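# Hang the wine glass upside down on the rack

## Task

Pick up the wine glass standing on the counter and hang it inverted on the rack so that its stem sits fully within a curl that holds no other glass, with the glass contacting the wire and nothing else. The task fails if the glass is thrown or released to fall farther than roughly a thumb's length, if any glass tips over while no hand holds it, or possibly if a glass is struck as hard as such a fall. The glass already on the rack must stay hanging upright in its curl. The robot must not topple or be left leaning.

## Robot and tools

ROBOT. An omnidirectional wheeled base carries a column about 1.7 m tall. A carriage slides on the column (lift_m, 0 to 1 m) and holds two six-joint arms, left and right, each ending in a five-finger hand. Arm bases sit near 0.57 m + lift_m above the floor, and carriage parts hang about 0.15 m lower. A hand point reaches 0.78 m from its shoulder but only about 0.4 m below the arm base; straight fingers add about 0.07 m. Parked arm joints 1 to 6: 0, 0.05, 0.05, 1.45, 0, 0.

CAMERAS. carriage_camera is fixed on the carriage, pointing forward and tilted about 20 degrees down. left_wrist_camera and right_wrist_camera sit on the little-finger side of each wrist and aim at the hand point. Images are 896x504 pixels.

FRAMES. Base frame: metres, origin on the floor below the base centre, x forward, y left, z up. The left_hand and right_hand readings give each hand point in this frame; the point is 0.045 m in front of the palm, its +z runs along the straight fingers and +y out of the palm. True hands are usually lower than reported, especially far out or carrying weight. base_odometry counts wheel turns in the frame the base had at the start; heading in rad, left positive, so slip looks like travel.

move. Arguments: base, joints, speeds, min_time_s, cameras, blocking. With no action it only reports state and images.
- base: an object with exactly one key, an offset from where the base last reported itself: translate_m (-2 to 2 m, forward positive), strafe_m (-2 to 2 m, left positive) or rotate_rad (-6.3 to 6.3 rad, counter-clockwise positive).
- joints: one flat object for both arms, lift and hands, keyed by name; every value is an absolute target. Per side (left_/right_): joint1_rad -2.617 to 3.054 (swing about vertical, 0 forward, positive left); joint2_rad 0 to 3.141 (shoulder: 0 upper arm level pointing back, 1.57 vertical, 3.14 level forward); joint3_rad 0 to 3.141 (elbow, 0 folded, 3.14 straight); joint4_rad -1.57 to 1.57 (wrist pitch, positive lifts fingertips); joint5_rad -1.57 to 1.57 (wrist yaw, positive turns fingertips to the right); joint6_rad -2.094 to 2.094 (roll about the finger direction, positive clockwise viewed from the forearm). A level hand with joints 5 and 6 at 0 faces palm down; joint 6 also swings the point because it is 0.07 m off that axis. Hand keys <side>_hand_little, _ring, _middle, _index, _thumb_bend, _thumb_turn run -1 to 1, +1 open/straight, -1 closed; thumb_turn -1 puts the thumb opposite the fingers. <side>_hand_force_limit (-1 to 1, about 0 to 10 N at the fingertip, 15 N for thumb motors) and <side>_hand_speed (-0.96 to 1, full speed from 0.48) are settings. Both start at 0 and -0.8. For a soft grip close at speed -0.94 or lower. A wrapped grip suits objects 0.035 to 0.065 m thick; handles down to about 0.025 m.
- speeds: top speeds for this action only: translate_m and strafe_m 0.02 to 0.5 m/s, rotate_rad 0.05 to 1.57 rad/s, lift_m 0.08 to 0.27 m/s (default 0.25).
- min_time_s: 0.1 to 8 s, the shortest duration of arm motions; 2 or more gives a straighter path, while too short a value speeds the arm and may overshoot.
- blocking: true or omitted waits until everything rests; false returns in about 0.5 s. A later move replaces only the targets it names.

Other tools. wait(seconds 0 to 10, cameras) commands nothing. stop(cameras) brakes all running motions; braked parts may keep pressing. zoom_image(camera, region [x0, y0, x1, y1] pixels, at most 504 by 504) enlarges the latest image of a camera. show_instructions shows reference pages. finished_scene(scene 1) ends the scene irreversibly.

RESULTS. The "move" line reads done or the worst motion status. base_status and joint_status words: done, moving, off_target (resting short, maybe still pushing), contact_stop, time_out (a move is cut at 14 s), stopped, not_followed, limit_stop_at_motor_heat. After a refused call, contact_stop or time_out, the reply's later move, wait and finished_scene calls are skipped. "joint command not followed" means targets were withheld because arms would nearly touch; recover by sending one arm its readings with joint 1 turned away, then the other. on_its_own lists uncommanded actions. <side>_hand_stopped_by has six words (little, ring, middle, index, thumb_bend, thumb_turn): moving, target, force, stalled or fault. <side>_<motor>_load_n are fingertip loads in N, positive when pushed open; a lost grip shows as loads near 0. motor_effort is percent of maximum with the last action's peak in brackets; lift effort falling as the lift descends means a hand rests on something. Joint torques and Motor temperatures follow joint order; MOTOR HOT appears at 75 °C and at 100 °C the arm goes limp for 30 to 60 s. The "pictures" line gives image order.

CAUTIONS. Arms have no contact stop and keep pressing when blocked. Keep the arms from striking or squeezing each other. Park arms when idle or when warned of heat. Lower the glass onto the wire gently and never let it fall; do not bump the hanging glass. Approach the counter and rack slowly; after a contact_stop, back off about 0.2 m. Do not reverse under a table edge. Tipping risk grows with a high carriage, stretched or loaded arms and abrupt stops.

Each tool is called after "Request:" in YAML: its name, and indented under it one key for each argument.

Reference images:

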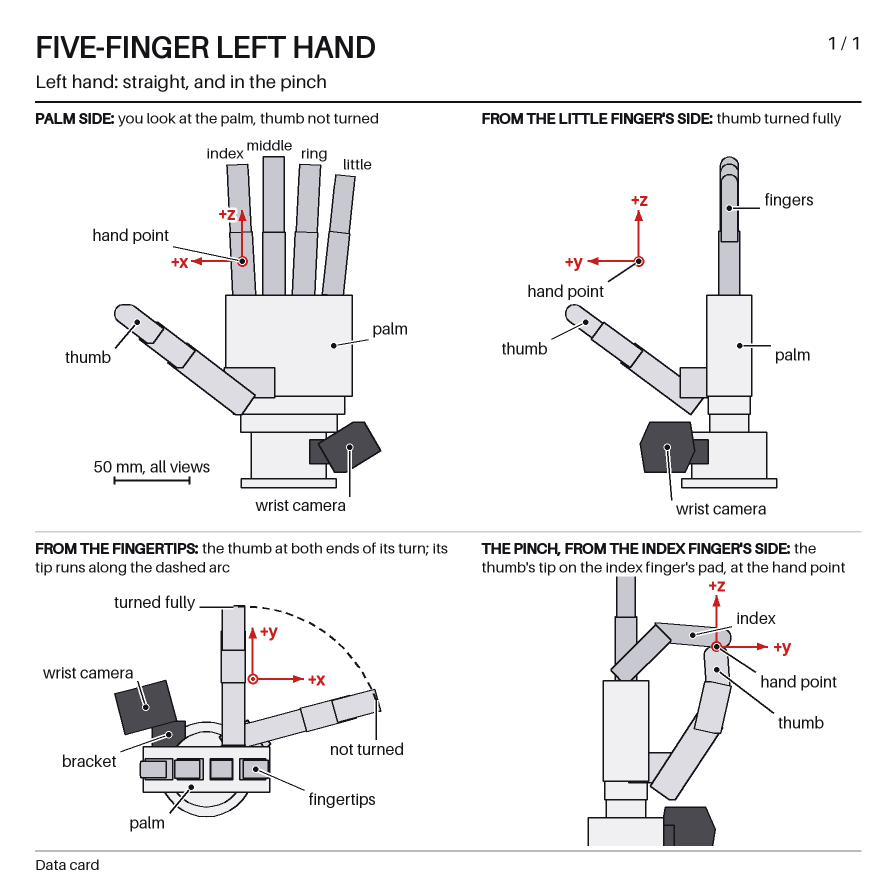

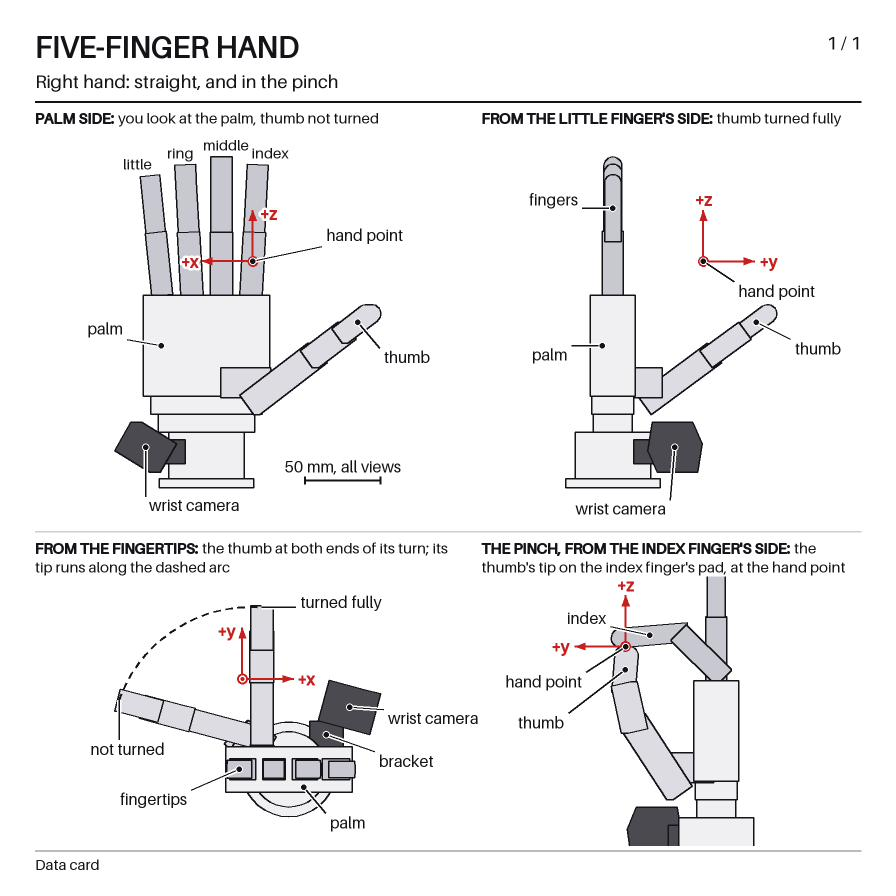

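## Session

Request:
move:

Scene clock: 0.00 s.
Joint torques (N m): no reading
Motor temperatures (°C): left_arm=[27 39 43 41 27 26] | right_arm=[26 33 39 35 26 28]
base_odometry: x=+0.000 y=+0.000 heading=+0.000
base_status: not commanded
joint_positions: lift_m=+0.300 left_joint1_rad=+0.006 left_joint2_rad=+0.044 left_joint3_rad=+0.061 left_joint4_rad=+1.430 left_joint5_rad=+0.032 left_joint6_rad=+0.017 right_joint1_rad=+0.009 right_joint2_rad=+0.063 right_joint3_rad=+0.037 right_joint4_rad=+1.401 right_joint5_rad=+0.023 right_joint6_rad=+0.004 left_hand_little=+1.000 left_hand_ring=+1.000 left_hand_middle=+1.000 left_hand_index=+1.000 left_hand_thumb_turn=+1.000 left_hand_thumb_bend=+1.000 left_hand_force_limit=+0.000 left_hand_speed=-0.800 right_hand_little=+1.000 right_hand_ring=+1.000 right_hand_middle=+1.000 right_hand_index=+1.000 right_hand_thumb_turn=+1.000 right_hand_thumb_bend=+1.000 right_hand_force_limit=+0.000 right_hand_speed=-0.800
joint_status: not commanded
left_hand_stopped_by: target,target,target,target,target,target
right_hand_stopped_by: target,target,target,target,target,target
left_little_load_n: 0.0
left_ring_load_n: 0.0
left_middle_load_n: 0.0
left_index_load_n: 0.0
left_thumb_bend_load_n: 0.0
left_thumb_turn_load_n: 0.0
right_little_load_n: 0.0
right_ring_load_n: 0.0
right_middle_load_n: 0.0
right_index_load_n: 0.0
right_thumb_bend_load_n: 0.0
right_thumb_turn_load_n: 0.0
motor_effort: lift_m=+22 drive_wheels=+0
left_hand: x=+0.3098 y=+0.2649 z=+1.2959 quat_wxyz=(+0.713, -0.033, +0.055, -0.698) (m; base frame)
right_hand: x=+0.3298 y=-0.2726 z=+1.2849 quat_wxyz=(+0.708, -0.061, +0.077, -0.700) (m; base frame)
pictures: carriage_camera, left_wrist_camera, right_wrist_camera

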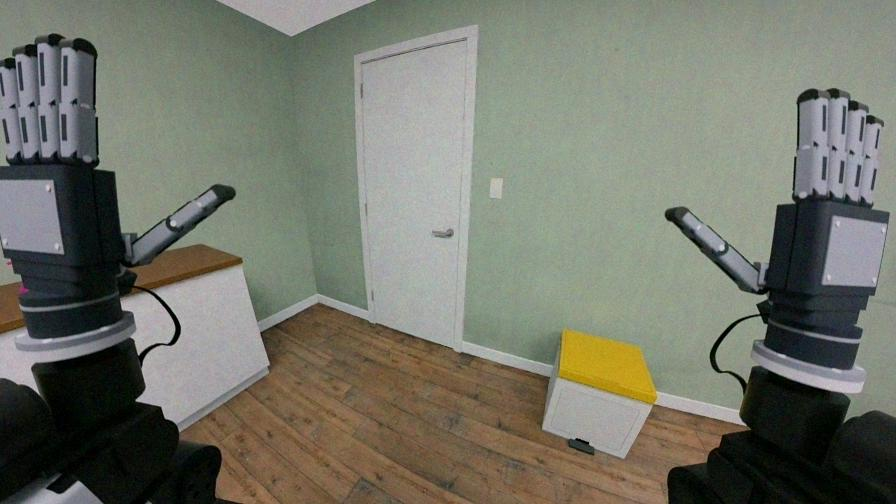

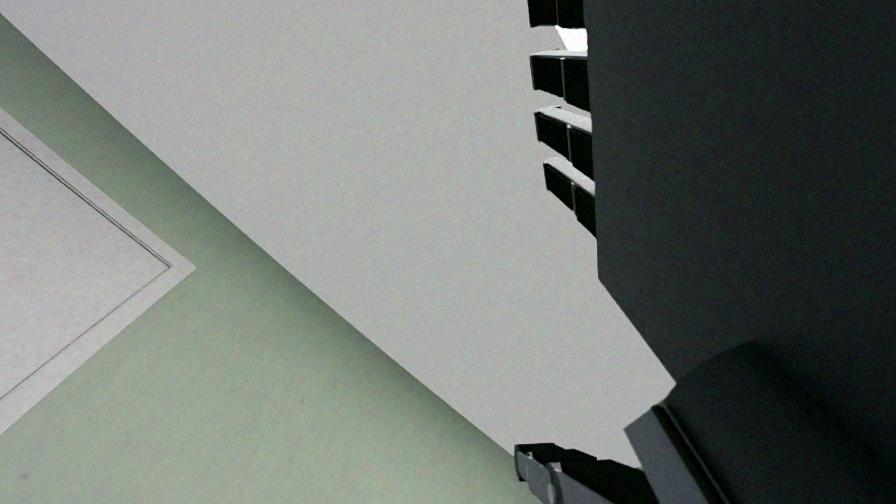

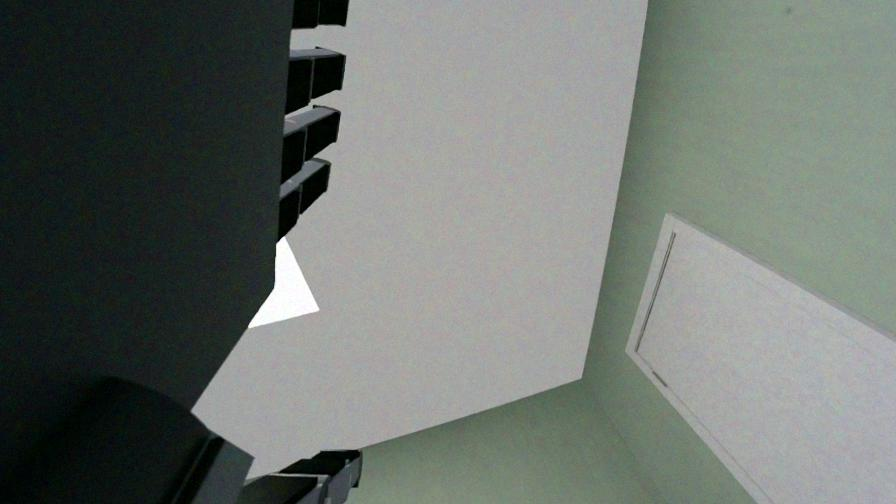

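Request:
move:
  base: {"rotate_rad": 0.8}
  speeds: {"rotate_rad": 0.6}
  cameras: ["carriage_camera"]

Scene clock: 2.53 s.
Joint torques (N m): left_arm=[-0.53 3.33 5.64 0.1 -0.13 -0.09] | right_arm=[-0.16 3.22 5.85 0.25 -0.11 0.04]
move: done
base_odometry: x=+0.000 y=+0.000 heading=+0.800
base_status: done
joint_positions: lift_m=+0.300 left_joint1_rad=+0.006 left_joint2_rad=+0.044 left_joint3_rad=+0.061 left_joint4_rad=+1.430 left_joint5_rad=+0.032 left_joint6_rad=+0.017 right_joint1_rad=+0.009 right_joint2_rad=+0.063 right_joint3_rad=+0.037 right_joint4_rad=+1.401 right_joint5_rad=+0.023 right_joint6_rad=+0.004 left_hand_little=+1.000 left_hand_ring=+1.000 left_hand_middle=+1.000 left_hand_index=+1.000 left_hand_thumb_turn=+1.000 left_hand_thumb_bend=+1.000 left_hand_force_limit=+0.000 left_hand_speed=-0.800 right_hand_little=+1.000 right_hand_ring=+1.000 right_hand_middle=+1.000 right_hand_index=+1.000 right_hand_thumb_turn=+1.000 right_hand_thumb_bend=+1.000 right_hand_force_limit=+0.000 right_hand_speed=-0.800
joint_status: not commanded
left_hand_stopped_by: target,target,target,target,target,target
right_hand_stopped_by: target,target,target,target,target,target
left_little_load_n: 0.0
left_ring_load_n: 0.0
left_middle_load_n: 0.0
left_index_load_n: 0.0
left_thumb_bend_load_n: 0.0
left_thumb_turn_load_n: 0.0
right_little_load_n: 0.0
right_ring_load_n: 0.0
right_middle_load_n: 0.0
right_index_load_n: 0.0
right_thumb_bend_load_n: 0.0
right_thumb_turn_load_n: 0.0
motor_effort: lift_m=+22(22) drive_wheels=+5(11)
left_hand: x=+0.3098 y=+0.2649 z=+1.2959 quat_wxyz=(+0.713, -0.033, +0.055, -0.698) (m; base frame)
right_hand: x=+0.3298 y=-0.2726 z=+1.2849 quat_wxyz=(+0.708, -0.061, +0.077, -0.700) (m; base frame)
pictures: carriage_camera

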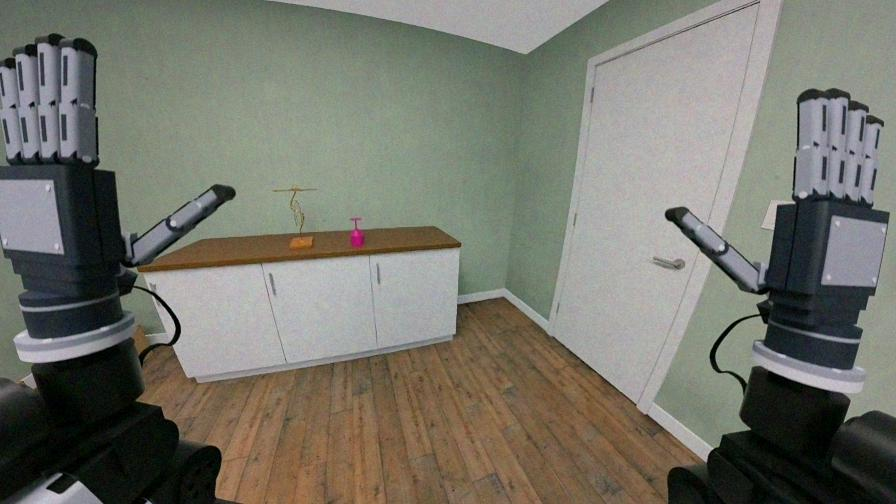

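Request:
zoom_image:
  camera: "carriage_camera"
  region: [250, 160, 410, 280]

Scaled by 3.150 from the camera's 896x504 image, which has a finer 1280x720 frame.

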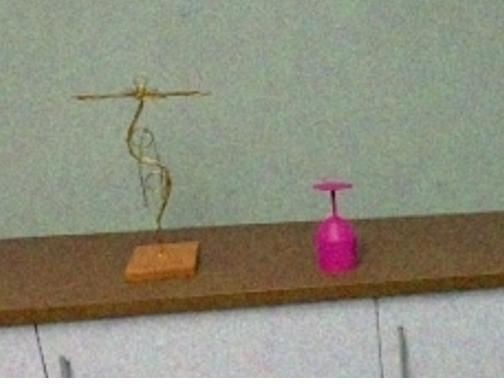

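Request:
move:
  base: {"rotate_rad": 0.27}
  speeds: {"rotate_rad": 0.6}
  cameras: []

Request:
move:
  base: {"strafe_m": 0.35}
  speeds: {"strafe_m": 0.3}
  cameras: []

Request:
move:
  base: {"translate_m": 0.4}
  speeds: {"translate_m": 0.3}
  cameras: ["carriage_camera"]

Scene clock: 5.90 s.
Joint torques (N m): left_arm=[-0.46 3.44 5.6 0.09 -0.14 -0.1] | right_arm=[-0.16 3.23 5.85 0.24 -0.11 0.03]
move: done
base_odometry: x=+0.000 y=+0.000 heading=+1.069
base_status: done
joint_positions: lift_m=+0.300 left_joint1_rad=+0.006 left_joint2_rad=+0.044 left_joint3_rad=+0.061 left_joint4_rad=+1.430 left_joint5_rad=+0.032 left_joint6_rad=+0.017 right_joint1_rad=+0.009 right_joint2_rad=+0.063 right_joint3_rad=+0.037 right_joint4_rad=+1.402 right_joint5_rad=+0.023 right_joint6_rad=+0.004 left_hand_little=+1.000 left_hand_ring=+1.000 left_hand_middle=+1.000 left_hand_index=+1.000 left_hand_thumb_turn=+1.000 left_hand_thumb_bend=+1.000 left_hand_force_limit=+0.000 left_hand_speed=-0.800 right_hand_little=+1.000 right_hand_ring=+1.000 right_hand_middle=+1.000 right_hand_index=+1.000 right_hand_thumb_turn=+1.000 right_hand_thumb_bend=+1.000 right_hand_force_limit=+0.000 right_hand_speed=-0.800
joint_status: not commanded
left_hand_stopped_by: target,target,target,target,target,target
right_hand_stopped_by: target,target,target,target,target,target
left_little_load_n: 0.0
left_ring_load_n: 0.0
left_middle_load_n: 0.0
left_index_load_n: 0.0
left_thumb_bend_load_n: 0.0
left_thumb_turn_load_n: 0.0
right_little_load_n: 0.0
right_ring_load_n: 0.0
right_middle_load_n: 0.0
right_index_load_n: 0.0
right_thumb_bend_load_n: 0.0
right_thumb_turn_load_n: 0.0
motor_effort: lift_m=+22(22) drive_wheels=+4(10)
left_hand: x=+0.3098 y=+0.2649 z=+1.2959 quat_wxyz=(+0.713, -0.033, +0.055, -0.698) (m; base frame)
right_hand: x=+0.3297 y=-0.2726 z=+1.2849 quat_wxyz=(+0.708, -0.061, +0.077, -0.700) (m; base frame)
pictures: none
No camera images: "cameras" was empty.

Scene clock: 8.67 s.
Joint torques (N m): left_arm=[-0.57 3.4 5.64 0.08 -0.14 -0.09] | right_arm=[-0.16 3.22 5.85 0.24 -0.11 0.04]
move: done
base_odometry: x=-0.307 y=+0.168 heading=+1.070
base_status: done
joint_positions: lift_m=+0.300 left_joint1_rad=+0.006 left_joint2_rad=+0.044 left_joint3_rad=+0.061 left_joint4_rad=+1.430 left_joint5_rad=+0.032 left_joint6_rad=+0.017 right_joint1_rad=+0.009 right_joint2_rad=+0.063 right_joint3_rad=+0.037 right_joint4_rad=+1.402 right_joint5_rad=+0.023 right_joint6_rad=+0.004 left_hand_little=+1.000 left_hand_ring=+1.000 left_hand_middle=+1.000 left_hand_index=+1.000 left_hand_thumb_turn=+1.000 left_hand_thumb_bend=+1.000 left_hand_force_limit=+0.000 left_hand_speed=-0.800 right_hand_little=+1.000 right_hand_ring=+1.000 right_hand_middle=+1.000 right_hand_index=+1.000 right_hand_thumb_turn=+1.000 right_hand_thumb_bend=+1.000 right_hand_force_limit=+0.000 right_hand_speed=-0.800
joint_status: not commanded
left_hand_stopped_by: target,target,target,target,target,target
right_hand_stopped_by: target,target,target,target,target,target
left_little_load_n: 0.0
left_ring_load_n: 0.0
left_middle_load_n: 0.0
left_index_load_n: 0.0
left_thumb_bend_load_n: 0.0
left_thumb_turn_load_n: -0.5
right_little_load_n: -0.5
right_ring_load_n: 0.0
right_middle_load_n: 0.0
right_index_load_n: 0.0
right_thumb_bend_load_n: 0.0
right_thumb_turn_load_n: 0.0
motor_effort: lift_m=+22(22) drive_wheels=-5(14)
left_hand: x=+0.3098 y=+0.2649 z=+1.2959 quat_wxyz=(+0.713, -0.033, +0.055, -0.698) (m; base frame)
right_hand: x=+0.3297 y=-0.2726 z=+1.2849 quat_wxyz=(+0.708, -0.061, +0.077, -0.700) (m; base frame)
pictures: none
No camera images: "cameras" was empty.

Scene clock: 11.50 s.
Joint torques (N m): left_arm=[-0.53 3.37 5.67 0.06 -0.14 -0.09] | right_arm=[-0.17 3.23 5.85 0.24 -0.1 0.04]
move: done
base_odometry: x=-0.115 y=+0.519 heading=+1.071
base_status: done
joint_positions: lift_m=+0.300 left_joint1_rad=+0.006 left_joint2_rad=+0.044 left_joint3_rad=+0.061 left_joint4_rad=+1.431 left_joint5_rad=+0.032 left_joint6_rad=+0.017 right_joint1_rad=+0.009 right_joint2_rad=+0.063 right_joint3_rad=+0.037 right_joint4_rad=+1.402 right_joint5_rad=+0.023 right_joint6_rad=+0.004 left_hand_little=+1.000 left_hand_ring=+1.000 left_hand_middle=+1.000 left_hand_index=+1.000 left_hand_thumb_turn=+1.000 left_hand_thumb_bend=+1.000 left_hand_force_limit=+0.000 left_hand_speed=-0.800 right_hand_little=+1.000 right_hand_ring=+1.000 right_hand_middle=+1.000 right_hand_index=+1.000 right_hand_thumb_turn=+1.000 right_hand_thumb_bend=+1.000 right_hand_force_limit=+0.000 right_hand_speed=-0.800
joint_status: not commanded
left_hand_stopped_by: target,target,target,target,target,target
right_hand_stopped_by: target,target,target,target,target,target
left_little_load_n: 0.0
left_ring_load_n: 0.0
left_middle_load_n: 0.0
left_index_load_n: -0.5
left_thumb_bend_load_n: 0.0
left_thumb_turn_load_n: 0.0
right_little_load_n: 0.0
right_ring_load_n: 0.0
right_middle_load_n: 0.0
right_index_load_n: 0.0
right_thumb_bend_load_n: 0.0
right_thumb_turn_load_n: 0.0
motor_effort: lift_m=+22(22) drive_wheels=-4(10)
left_hand: x=+0.3095 y=+0.2649 z=+1.2960 quat_wxyz=(+0.713, -0.032, +0.055, -0.698) (m; base frame)
right_hand: x=+0.3295 y=-0.2727 z=+1.2850 quat_wxyz=(+0.708, -0.061, +0.077, -0.700) (m; base frame)
pictures: carriage_camera

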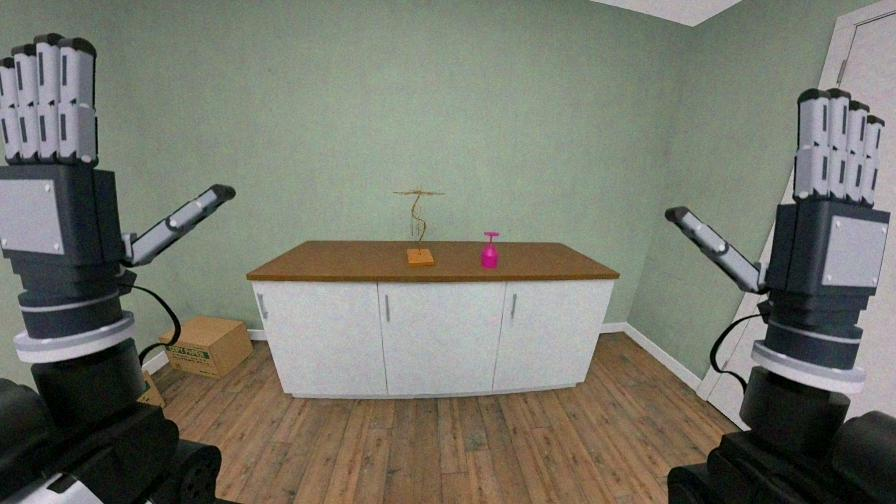

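Request:
move:
  base: {"translate_m": 0.3}
  speeds: {"translate_m": 0.3}
  cameras: ["carriage_camera"]

Request:
zoom_image:
  camera: "carriage_camera"
  region: [350, 140, 550, 290]

Scene clock: 14.37 s.
Joint torques (N m): left_arm=[-0.49 3.43 5.63 0.12 -0.14 -0.11] | right_arm=[-0.16 3.22 5.85 0.24 -0.11 0.04]
move: done
base_odometry: x=+0.028 y=+0.782 heading=+1.071
base_status: done
joint_positions: lift_m=+0.300 left_joint1_rad=+0.006 left_joint2_rad=+0.044 left_joint3_rad=+0.061 left_joint4_rad=+1.428 left_joint5_rad=+0.032 left_joint6_rad=+0.017 right_joint1_rad=+0.009 right_joint2_rad=+0.063 right_joint3_rad=+0.037 right_joint4_rad=+1.401 right_joint5_rad=+0.023 right_joint6_rad=+0.004 left_hand_little=+1.000 left_hand_ring=+1.000 left_hand_middle=+1.000 left_hand_index=+1.000 left_hand_thumb_turn=+1.000 left_hand_thumb_bend=+1.000 left_hand_force_limit=+0.000 left_hand_speed=-0.800 right_hand_little=+1.000 right_hand_ring=+1.000 right_hand_middle=+1.000 right_hand_index=+1.000 right_hand_thumb_turn=+1.000 right_hand_thumb_bend=+1.000 right_hand_force_limit=+0.000 right_hand_speed=-0.800
joint_status: not commanded
left_hand_stopped_by: target,target,target,target,target,target
right_hand_stopped_by: target,target,target,target,target,target
left_little_load_n: 0.0
left_ring_load_n: 0.0
left_middle_load_n: 0.0
left_index_load_n: 0.0
left_thumb_bend_load_n: 0.0
left_thumb_turn_load_n: 0.0
right_little_load_n: 0.0
right_ring_load_n: 0.0
right_middle_load_n: 0.0
right_index_load_n: 0.0
right_thumb_bend_load_n: 0.0
right_thumb_turn_load_n: 0.0
motor_effort: lift_m=+22(22) drive_wheels=-3(10)
left_hand: x=+0.3103 y=+0.2649 z=+1.2957 quat_wxyz=(+0.713, -0.033, +0.056, -0.698) (m; base frame)
right_hand: x=+0.3298 y=-0.2726 z=+1.2849 quat_wxyz=(+0.708, -0.061, +0.077, -0.700) (m; base frame)
pictures: carriage_camera

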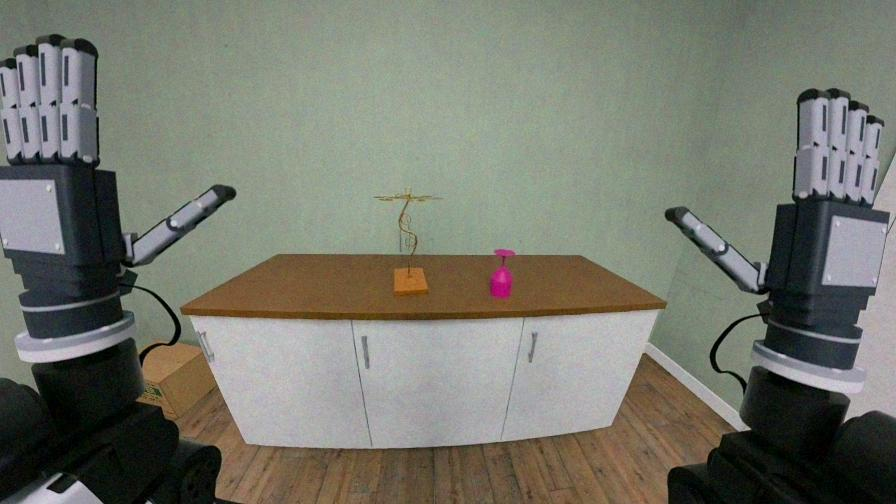

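Scaled by 2.520 from the camera's 896x504 image, which has a finer 1280x720 frame.

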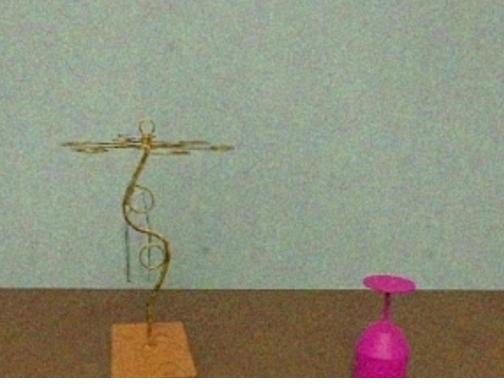

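Request:
move:
  base: {"translate_m": 0.2}
  joints: {"lift_m": 0.5}
  speeds: {"translate_m": 0.2}
  cameras: ["carriage_camera"]

Request:
zoom_image:
  camera: "carriage_camera"
  region: [300, 200, 540, 380]

Scene clock: 17.50 s.
Joint torques (N m): left_arm=[-0.5 3.36 5.79 0.11 -0.14 -0.09] | right_arm=[-0.17 3.21 5.85 0.26 -0.1 0.04]
move: done
base_odometry: x=+0.124 y=+0.958 heading=+1.072
base_status: done
joint_positions: lift_m=+0.500 left_joint1_rad=+0.006 left_joint2_rad=+0.044 left_joint3_rad=+0.061 left_joint4_rad=+1.427 left_joint5_rad=+0.032 left_joint6_rad=+0.017 right_joint1_rad=+0.009 right_joint2_rad=+0.063 right_joint3_rad=+0.037 right_joint4_rad=+1.401 right_joint5_rad=+0.023 right_joint6_rad=+0.004 left_hand_little=+1.000 left_hand_ring=+1.000 left_hand_middle=+1.000 left_hand_index=+1.000 left_hand_thumb_turn=+1.000 left_hand_thumb_bend=+1.000 left_hand_force_limit=+0.000 left_hand_speed=-0.800 right_hand_little=+1.000 right_hand_ring=+1.000 right_hand_middle=+1.000 right_hand_index=+1.000 right_hand_thumb_turn=+1.000 right_hand_thumb_bend=+1.000 right_hand_force_limit=+0.000 right_hand_speed=-0.800
joint_status: all done
left_hand_stopped_by: target,target,target,target,target,target
right_hand_stopped_by: target,target,target,target,target,target
left_little_load_n: 0.0
left_ring_load_n: 0.0
left_middle_load_n: 0.0
left_index_load_n: 0.0
left_thumb_bend_load_n: 0.0
left_thumb_turn_load_n: 0.0
right_little_load_n: 0.0
right_ring_load_n: 0.0
right_middle_load_n: -0.5
right_index_load_n: 0.0
right_thumb_bend_load_n: 0.0
right_thumb_turn_load_n: 0.0
motor_effort: lift_m=+23(27) drive_wheels=-4(12)
left_hand: x=+0.3105 y=+0.2649 z=+1.4956 quat_wxyz=(+0.713, -0.034, +0.056, -0.698) (m; base frame)
right_hand: x=+0.3298 y=-0.2726 z=+1.4848 quat_wxyz=(+0.708, -0.061, +0.077, -0.700) (m; base frame)
pictures: carriage_camera

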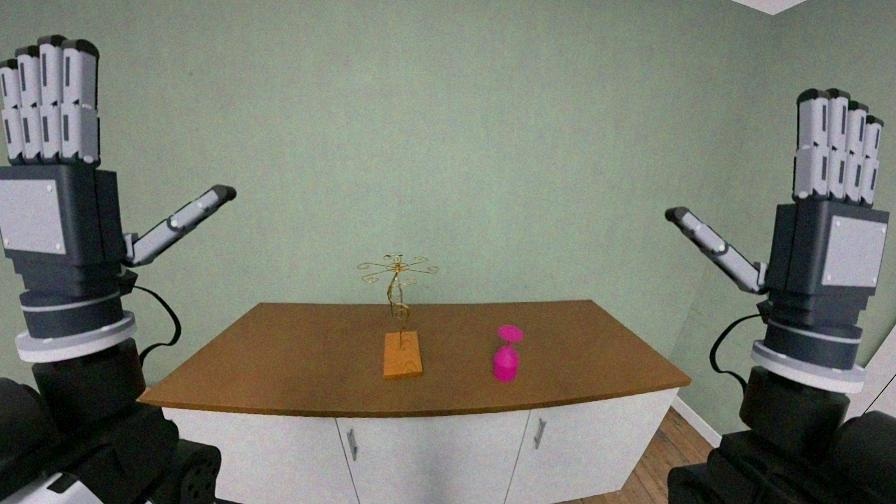

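Scaled by 2.100 from the camera's 896x504 image, which has a finer 1280x720 frame.

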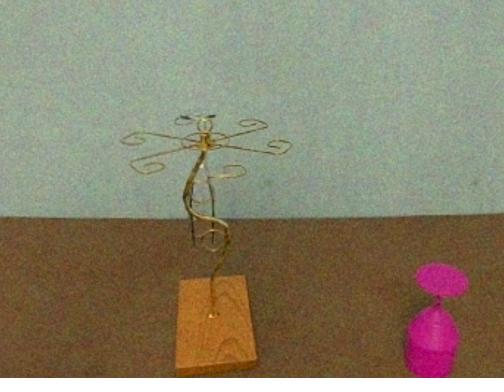

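Request:
move:
  base: {"translate_m": 0.15}
  joints: {"lift_m": 0.6}
  speeds: {"translate_m": 0.2}
  cameras: ["carriage_camera"]

Request:
zoom_image:
  camera: "carriage_camera"
  region: [310, 290, 470, 410]

Request:
zoom_image:
  camera: "carriage_camera"
  region: [280, 290, 560, 500]

Scene clock: 21.07 s.
Joint torques (N m): left_arm=[-0.5 3.47 5.78 0.14 -0.16 -0.08] | right_arm=[-0.16 3.17 5.81 0.31 -0.11 0.04]
move: done
base_odometry: x=+0.195 y=+1.090 heading=+1.072
base_status: done
joint_positions: lift_m=+0.600 left_joint1_rad=+0.006 left_joint2_rad=+0.044 left_joint3_rad=+0.061 left_joint4_rad=+1.426 left_joint5_rad=+0.032 left_joint6_rad=+0.017 right_joint1_rad=+0.009 right_joint2_rad=+0.063 right_joint3_rad=+0.037 right_joint4_rad=+1.401 right_joint5_rad=+0.023 right_joint6_rad=+0.004 left_hand_little=+1.000 left_hand_ring=+1.000 left_hand_middle=+1.000 left_hand_index=+1.000 left_hand_thumb_turn=+1.000 left_hand_thumb_bend=+1.000 left_hand_force_limit=+0.000 left_hand_speed=-0.800 right_hand_little=+1.000 right_hand_ring=+1.000 right_hand_middle=+1.000 right_hand_index=+1.000 right_hand_thumb_turn=+1.000 right_hand_thumb_bend=+1.000 right_hand_force_limit=+0.000 right_hand_speed=-0.800
joint_status: all done
left_hand_stopped_by: target,target,target,target,target,target
right_hand_stopped_by: target,target,target,target,target,target
left_little_load_n: 0.0
left_ring_load_n: 0.0
left_middle_load_n: 0.0
left_index_load_n: 0.0
left_thumb_bend_load_n: 0.0
left_thumb_turn_load_n: 0.0
right_little_load_n: 0.0
right_ring_load_n: 0.0
right_middle_load_n: 0.0
right_index_load_n: 0.0
right_thumb_bend_load_n: 0.0
right_thumb_turn_load_n: 0.0
motor_effort: lift_m=+23(28) drive_wheels=-2(9)
left_hand: x=+0.3107 y=+0.2649 z=+1.5955 quat_wxyz=(+0.713, -0.034, +0.057, -0.698) (m; base frame)
right_hand: x=+0.3300 y=-0.2726 z=+1.5847 quat_wxyz=(+0.708, -0.061, +0.077, -0.700) (m; base frame)
pictures: carriage_camera

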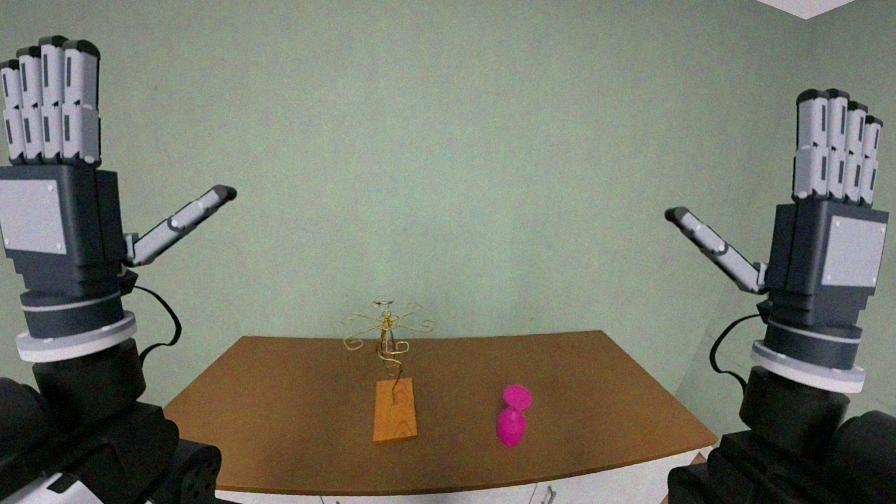

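Scaled by 3.150 from the camera's 896x504 image, which has a finer 1280x720 frame.

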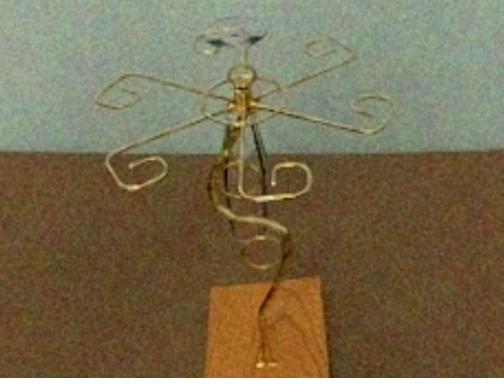

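Scaled by 1.800 from the camera's 896x504 image, which has a finer 1280x720 frame.

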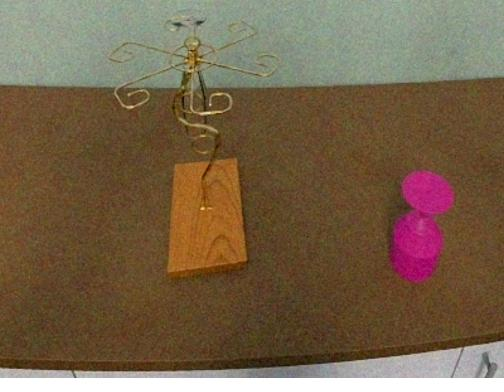

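Request:
move:
  joints: {"lift_m": 0.9}
  cameras: ["carriage_camera"]

Request:
move:
  joints: {"left_joint2_rad": 1.0, "left_joint3_rad": 1.2, "left_joint4_rad": 0.0}
  min_time_s: 2.5
  cameras: ["all"]

Scene clock: 28.43 s.
Joint torques (N m): left_arm=[-0.46 3.41 5.65 0.16 -0.13 -0.09] | right_arm=[-0.17 3.21 5.85 0.25 -0.1 0.04]
move: done
base_odometry: x=+0.195 y=+1.090 heading=+1.072
base_status: not commanded
joint_positions: lift_m=+0.900 left_joint1_rad=+0.006 left_joint2_rad=+0.044 left_joint3_rad=+0.061 left_joint4_rad=+1.426 left_joint5_rad=+0.032 left_joint6_rad=+0.017 right_joint1_rad=+0.009 right_joint2_rad=+0.063 right_joint3_rad=+0.037 right_joint4_rad=+1.401 right_joint5_rad=+0.023 right_joint6_rad=+0.004 left_hand_little=+1.000 left_hand_ring=+1.000 left_hand_middle=+1.000 left_hand_index=+1.000 left_hand_thumb_turn=+1.000 left_hand_thumb_bend=+1.000 left_hand_force_limit=+0.000 left_hand_speed=-0.800 right_hand_little=+1.000 right_hand_ring=+1.000 right_hand_middle=+1.000 right_hand_index=+1.000 right_hand_thumb_turn=+1.000 right_hand_thumb_bend=+1.000 right_hand_force_limit=+0.000 right_hand_speed=-0.800
joint_status: all done
left_hand_stopped_by: target,target,target,target,target,target
right_hand_stopped_by: target,target,target,target,target,target
left_little_load_n: 0.0
left_ring_load_n: 0.0
left_middle_load_n: 0.0
left_index_load_n: 0.0
left_thumb_bend_load_n: 0.0
left_thumb_turn_load_n: 0.0
right_little_load_n: 0.0
right_ring_load_n: 0.0
right_middle_load_n: 0.0
right_index_load_n: 0.0
right_thumb_bend_load_n: 0.0
right_thumb_turn_load_n: 0.0
motor_effort: lift_m=+23(27) drive_wheels=-2(5)
left_hand: x=+0.3107 y=+0.2649 z=+1.8955 quat_wxyz=(+0.713, -0.034, +0.057, -0.698) (m; base frame)
right_hand: x=+0.3300 y=-0.2726 z=+1.8847 quat_wxyz=(+0.708, -0.061, +0.077, -0.700) (m; base frame)
pictures: carriage_camera

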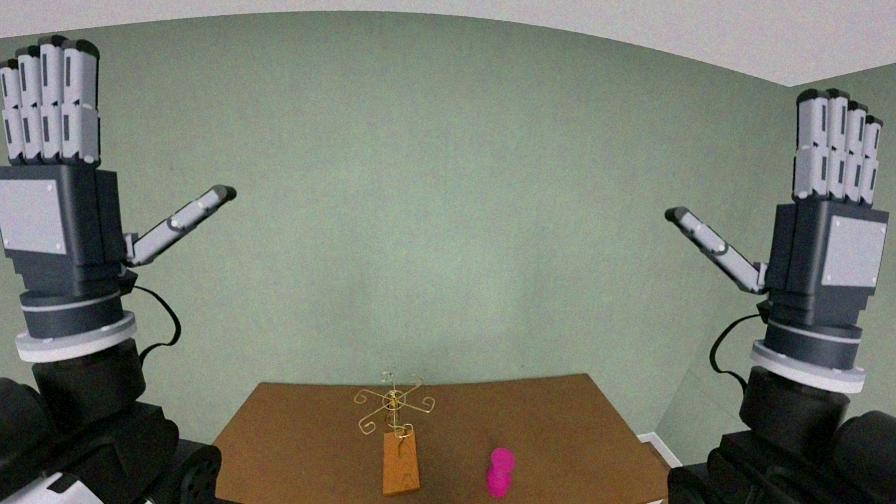

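Scene clock: 31.33 s.
Joint torques (N m): left_arm=[-0.38 -1.89 9.16 2.27 -0.12 -0.1] | right_arm=[-0.14 3.22 5.85 0.26 -0.1 0.04]
move: done
base_odometry: x=+0.195 y=+1.090 heading=+1.072
base_status: not commanded
joint_positions: lift_m=+0.900 left_joint1_rad=+0.006 left_joint2_rad=+0.996 left_joint3_rad=+1.171 left_joint4_rad=+0.000 left_joint5_rad=+0.032 left_joint6_rad=+0.017 right_joint1_rad=+0.009 right_joint2_rad=+0.063 right_joint3_rad=+0.037 right_joint4_rad=+1.401 right_joint5_rad=+0.023 right_joint6_rad=+0.004 left_hand_little=+1.000 left_hand_ring=+1.000 left_hand_middle=+1.000 left_hand_index=+1.000 left_hand_thumb_turn=+1.000 left_hand_thumb_bend=+1.000 left_hand_force_limit=+0.000 left_hand_speed=-0.800 right_hand_little=+1.000 right_hand_ring=+1.000 right_hand_middle=+1.000 right_hand_index=+1.000 right_hand_thumb_turn=+1.000 right_hand_thumb_bend=+1.000 right_hand_force_limit=+0.000 right_hand_speed=-0.800
joint_status: all done
left_hand_stopped_by: target,target,target,target,target,target
right_hand_stopped_by: target,target,target,target,target,target
left_little_load_n: 0.0
left_ring_load_n: 0.0
left_middle_load_n: -0.5
left_index_load_n: 0.0
left_thumb_bend_load_n: 0.0
left_thumb_turn_load_n: -0.5
right_little_load_n: 0.0
right_ring_load_n: 0.0
right_middle_load_n: 0.0
right_index_load_n: 0.0
right_thumb_bend_load_n: 0.0
right_thumb_turn_load_n: 0.0
motor_effort: lift_m=+23(23) drive_wheels=-1(4)
left_hand: x=+0.5972 y=+0.2666 z=+1.8726 quat_wxyz=(+0.541, -0.443, +0.465, -0.543) (m; base frame)
right_hand: x=+0.3300 y=-0.2726 z=+1.8847 quat_wxyz=(+0.708, -0.061, +0.077, -0.700) (m; base frame)
pictures: carriage_camera, left_wrist_camera, right_wrist_camera

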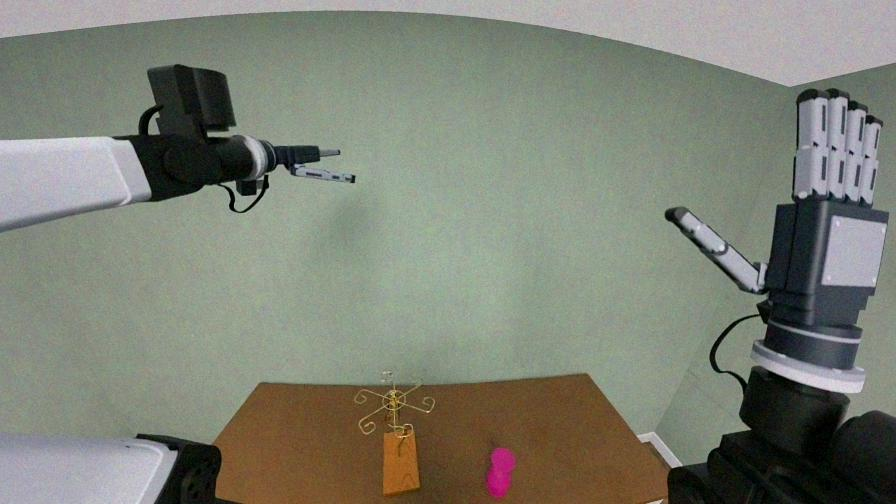

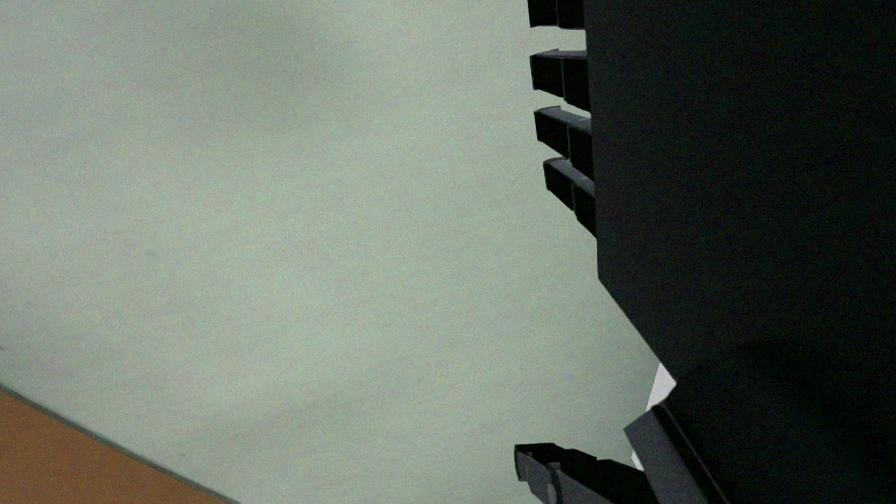

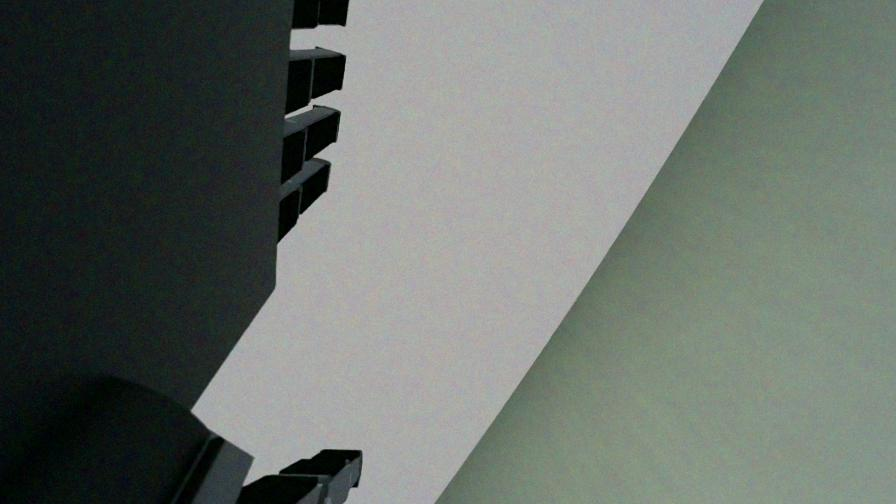

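Request:
move:
  joints: {"left_joint4_rad": -1.4}
  min_time_s: 2
  cameras: ["left_wrist_camera"]

Scene clock: 34.00 s.
Joint torques (N m): left_arm=[-0.49 -1.02 8.12 0.96 -0.1 -0.09] | right_arm=[-0.16 3.22 5.86 0.25 -0.11 0.04]
move: done
base_odometry: x=+0.195 y=+1.090 heading=+1.072
base_status: not commanded
joint_positions: lift_m=+0.900 left_joint1_rad=+0.006 left_joint2_rad=+0.996 left_joint3_rad=+1.171 left_joint4_rad=-1.393 left_joint5_rad=+0.032 left_joint6_rad=+0.017 right_joint1_rad=+0.009 right_joint2_rad=+0.063 right_joint3_rad=+0.037 right_joint4_rad=+1.401 right_joint5_rad=+0.023 right_joint6_rad=+0.004 left_hand_little=+1.000 left_hand_ring=+1.000 left_hand_middle=+1.000 left_hand_index=+1.000 left_hand_thumb_turn=+1.000 left_hand_thumb_bend=+1.000 left_hand_force_limit=+0.000 left_hand_speed=-0.800 right_hand_little=+1.000 right_hand_ring=+1.000 right_hand_middle=+1.000 right_hand_index=+1.000 right_hand_thumb_turn=+1.000 right_hand_thumb_bend=+1.000 right_hand_force_limit=+0.000 right_hand_speed=-0.800
joint_status: all done
left_hand_stopped_by: target,target,target,target,target,target
right_hand_stopped_by: target,target,target,target,target,target
left_little_load_n: 0.0
left_ring_load_n: -0.5
left_middle_load_n: 0.0
left_index_load_n: 0.0
left_thumb_bend_load_n: 0.0
left_thumb_turn_load_n: 0.0
right_little_load_n: 0.0
right_ring_load_n: 0.0
right_middle_load_n: 0.0
right_index_load_n: 0.0
right_thumb_bend_load_n: 0.0
right_thumb_turn_load_n: -0.5
motor_effort: lift_m=+23(23) drive_wheels=-3(4)
left_hand: x=+0.3589 y=+0.2652 z=+1.6142 quat_wxyz=(+0.115, -0.690, +0.702, -0.134) (m; base frame)
right_hand: x=+0.3300 y=-0.2726 z=+1.8847 quat_wxyz=(+0.708, -0.061, +0.077, -0.700) (m; base frame)
pictures: left_wrist_camera

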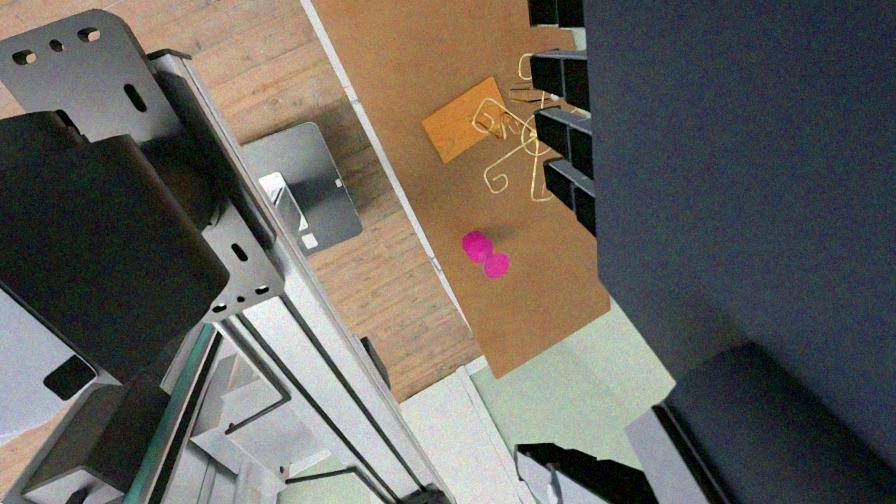

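Request:
move:
  joints: {"left_joint2_rad": 1.827, "left_joint3_rad": 1.814, "left_joint4_rad": -1.337}
  min_time_s: 3
  cameras: ["left_wrist_camera", "carriage_camera"]

Scene clock: 38.03 s.
Joint torques (N m): left_arm=[-0.5 -7.57 7.79 0.81 -0.07 -0.1] | right_arm=[-0.16 3.22 5.85 0.25 -0.1 0.04]
move: done
base_odometry: x=+0.195 y=+1.090 heading=+1.072
base_status: not commanded
joint_positions: lift_m=+0.900 left_joint1_rad=+0.006 left_joint2_rad=+1.823 left_joint3_rad=+1.789 left_joint4_rad=-1.351 left_joint5_rad=+0.032 left_joint6_rad=+0.017 right_joint1_rad=+0.009 right_joint2_rad=+0.063 right_joint3_rad=+0.037 right_joint4_rad=+1.401 right_joint5_rad=+0.023 right_joint6_rad=+0.004 left_hand_little=+1.000 left_hand_ring=+1.000 left_hand_middle=+1.000 left_hand_index=+1.000 left_hand_thumb_turn=+1.000 left_hand_thumb_bend=+1.000 left_hand_force_limit=+0.000 left_hand_speed=-0.800 right_hand_little=+1.000 right_hand_ring=+1.000 right_hand_middle=+1.000 right_hand_index=+1.000 right_hand_thumb_turn=+1.000 right_hand_thumb_bend=+1.000 right_hand_force_limit=+0.000 right_hand_speed=-0.800
joint_status: all done
left_hand_stopped_by: target,target,target,target,target,target
right_hand_stopped_by: target,target,target,target,target,target
left_little_load_n: 0.0
left_ring_load_n: 0.0
left_middle_load_n: 0.0
left_index_load_n: 0.0
left_thumb_bend_load_n: -0.5
left_thumb_turn_load_n: 0.0
right_little_load_n: 0.0
right_ring_load_n: 0.0
right_middle_load_n: 0.0
right_index_load_n: 0.0
right_thumb_bend_load_n: 0.0
right_thumb_turn_load_n: 0.0
motor_effort: lift_m=+23(23) drive_wheels=-1(4)
left_hand: x=+0.5385 y=+0.2662 z=+1.5961 quat_wxyz=(+0.055, -0.699, +0.709, -0.076) (m; base frame)
right_hand: x=+0.3300 y=-0.2726 z=+1.8847 quat_wxyz=(+0.708, -0.061, +0.077, -0.700) (m; base frame)
pictures: carriage_camera, left_wrist_camera

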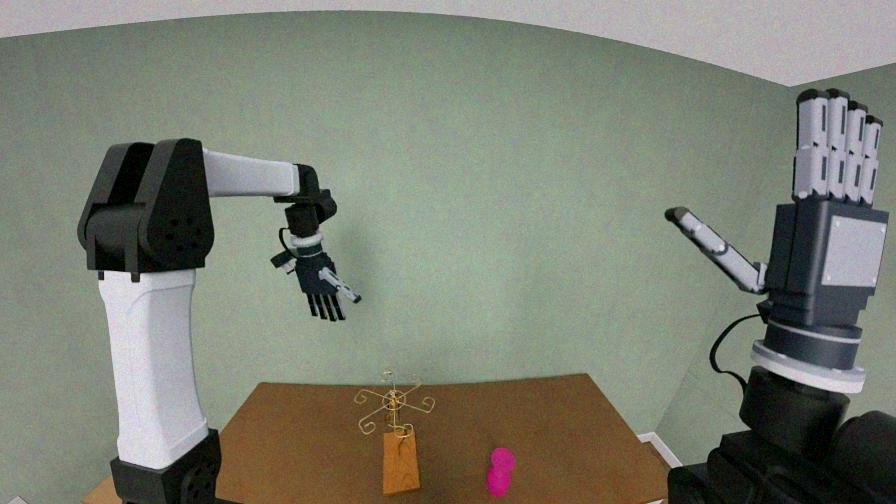

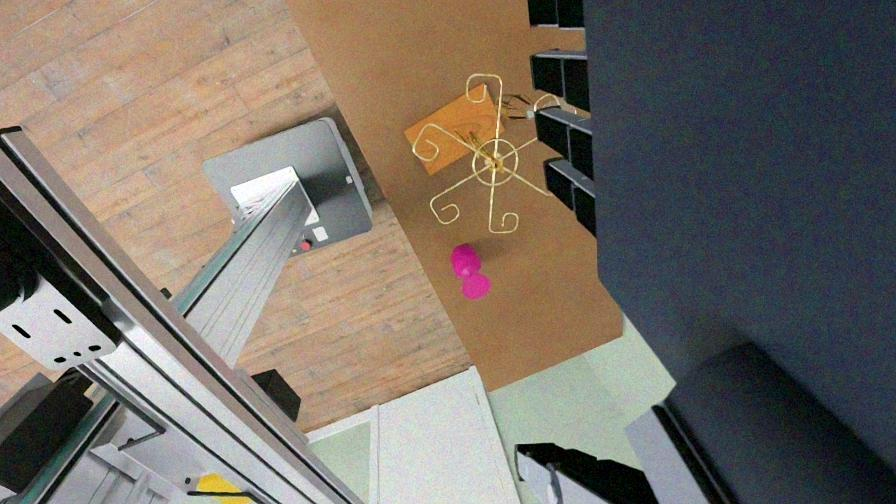

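Request:
zoom_image:
  camera: "left_wrist_camera"
  region: [390, 60, 610, 250]

Scaled by 2.291 from the camera's 896x504 image, which has a finer 1280x720 frame.

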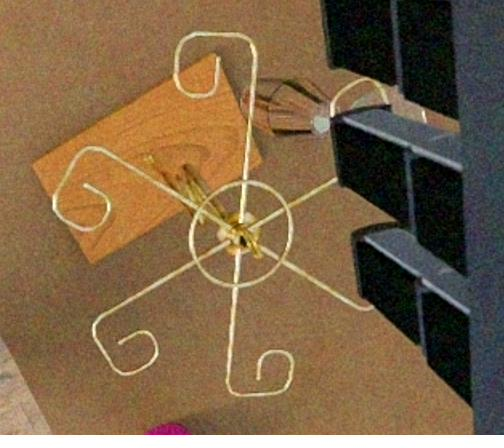

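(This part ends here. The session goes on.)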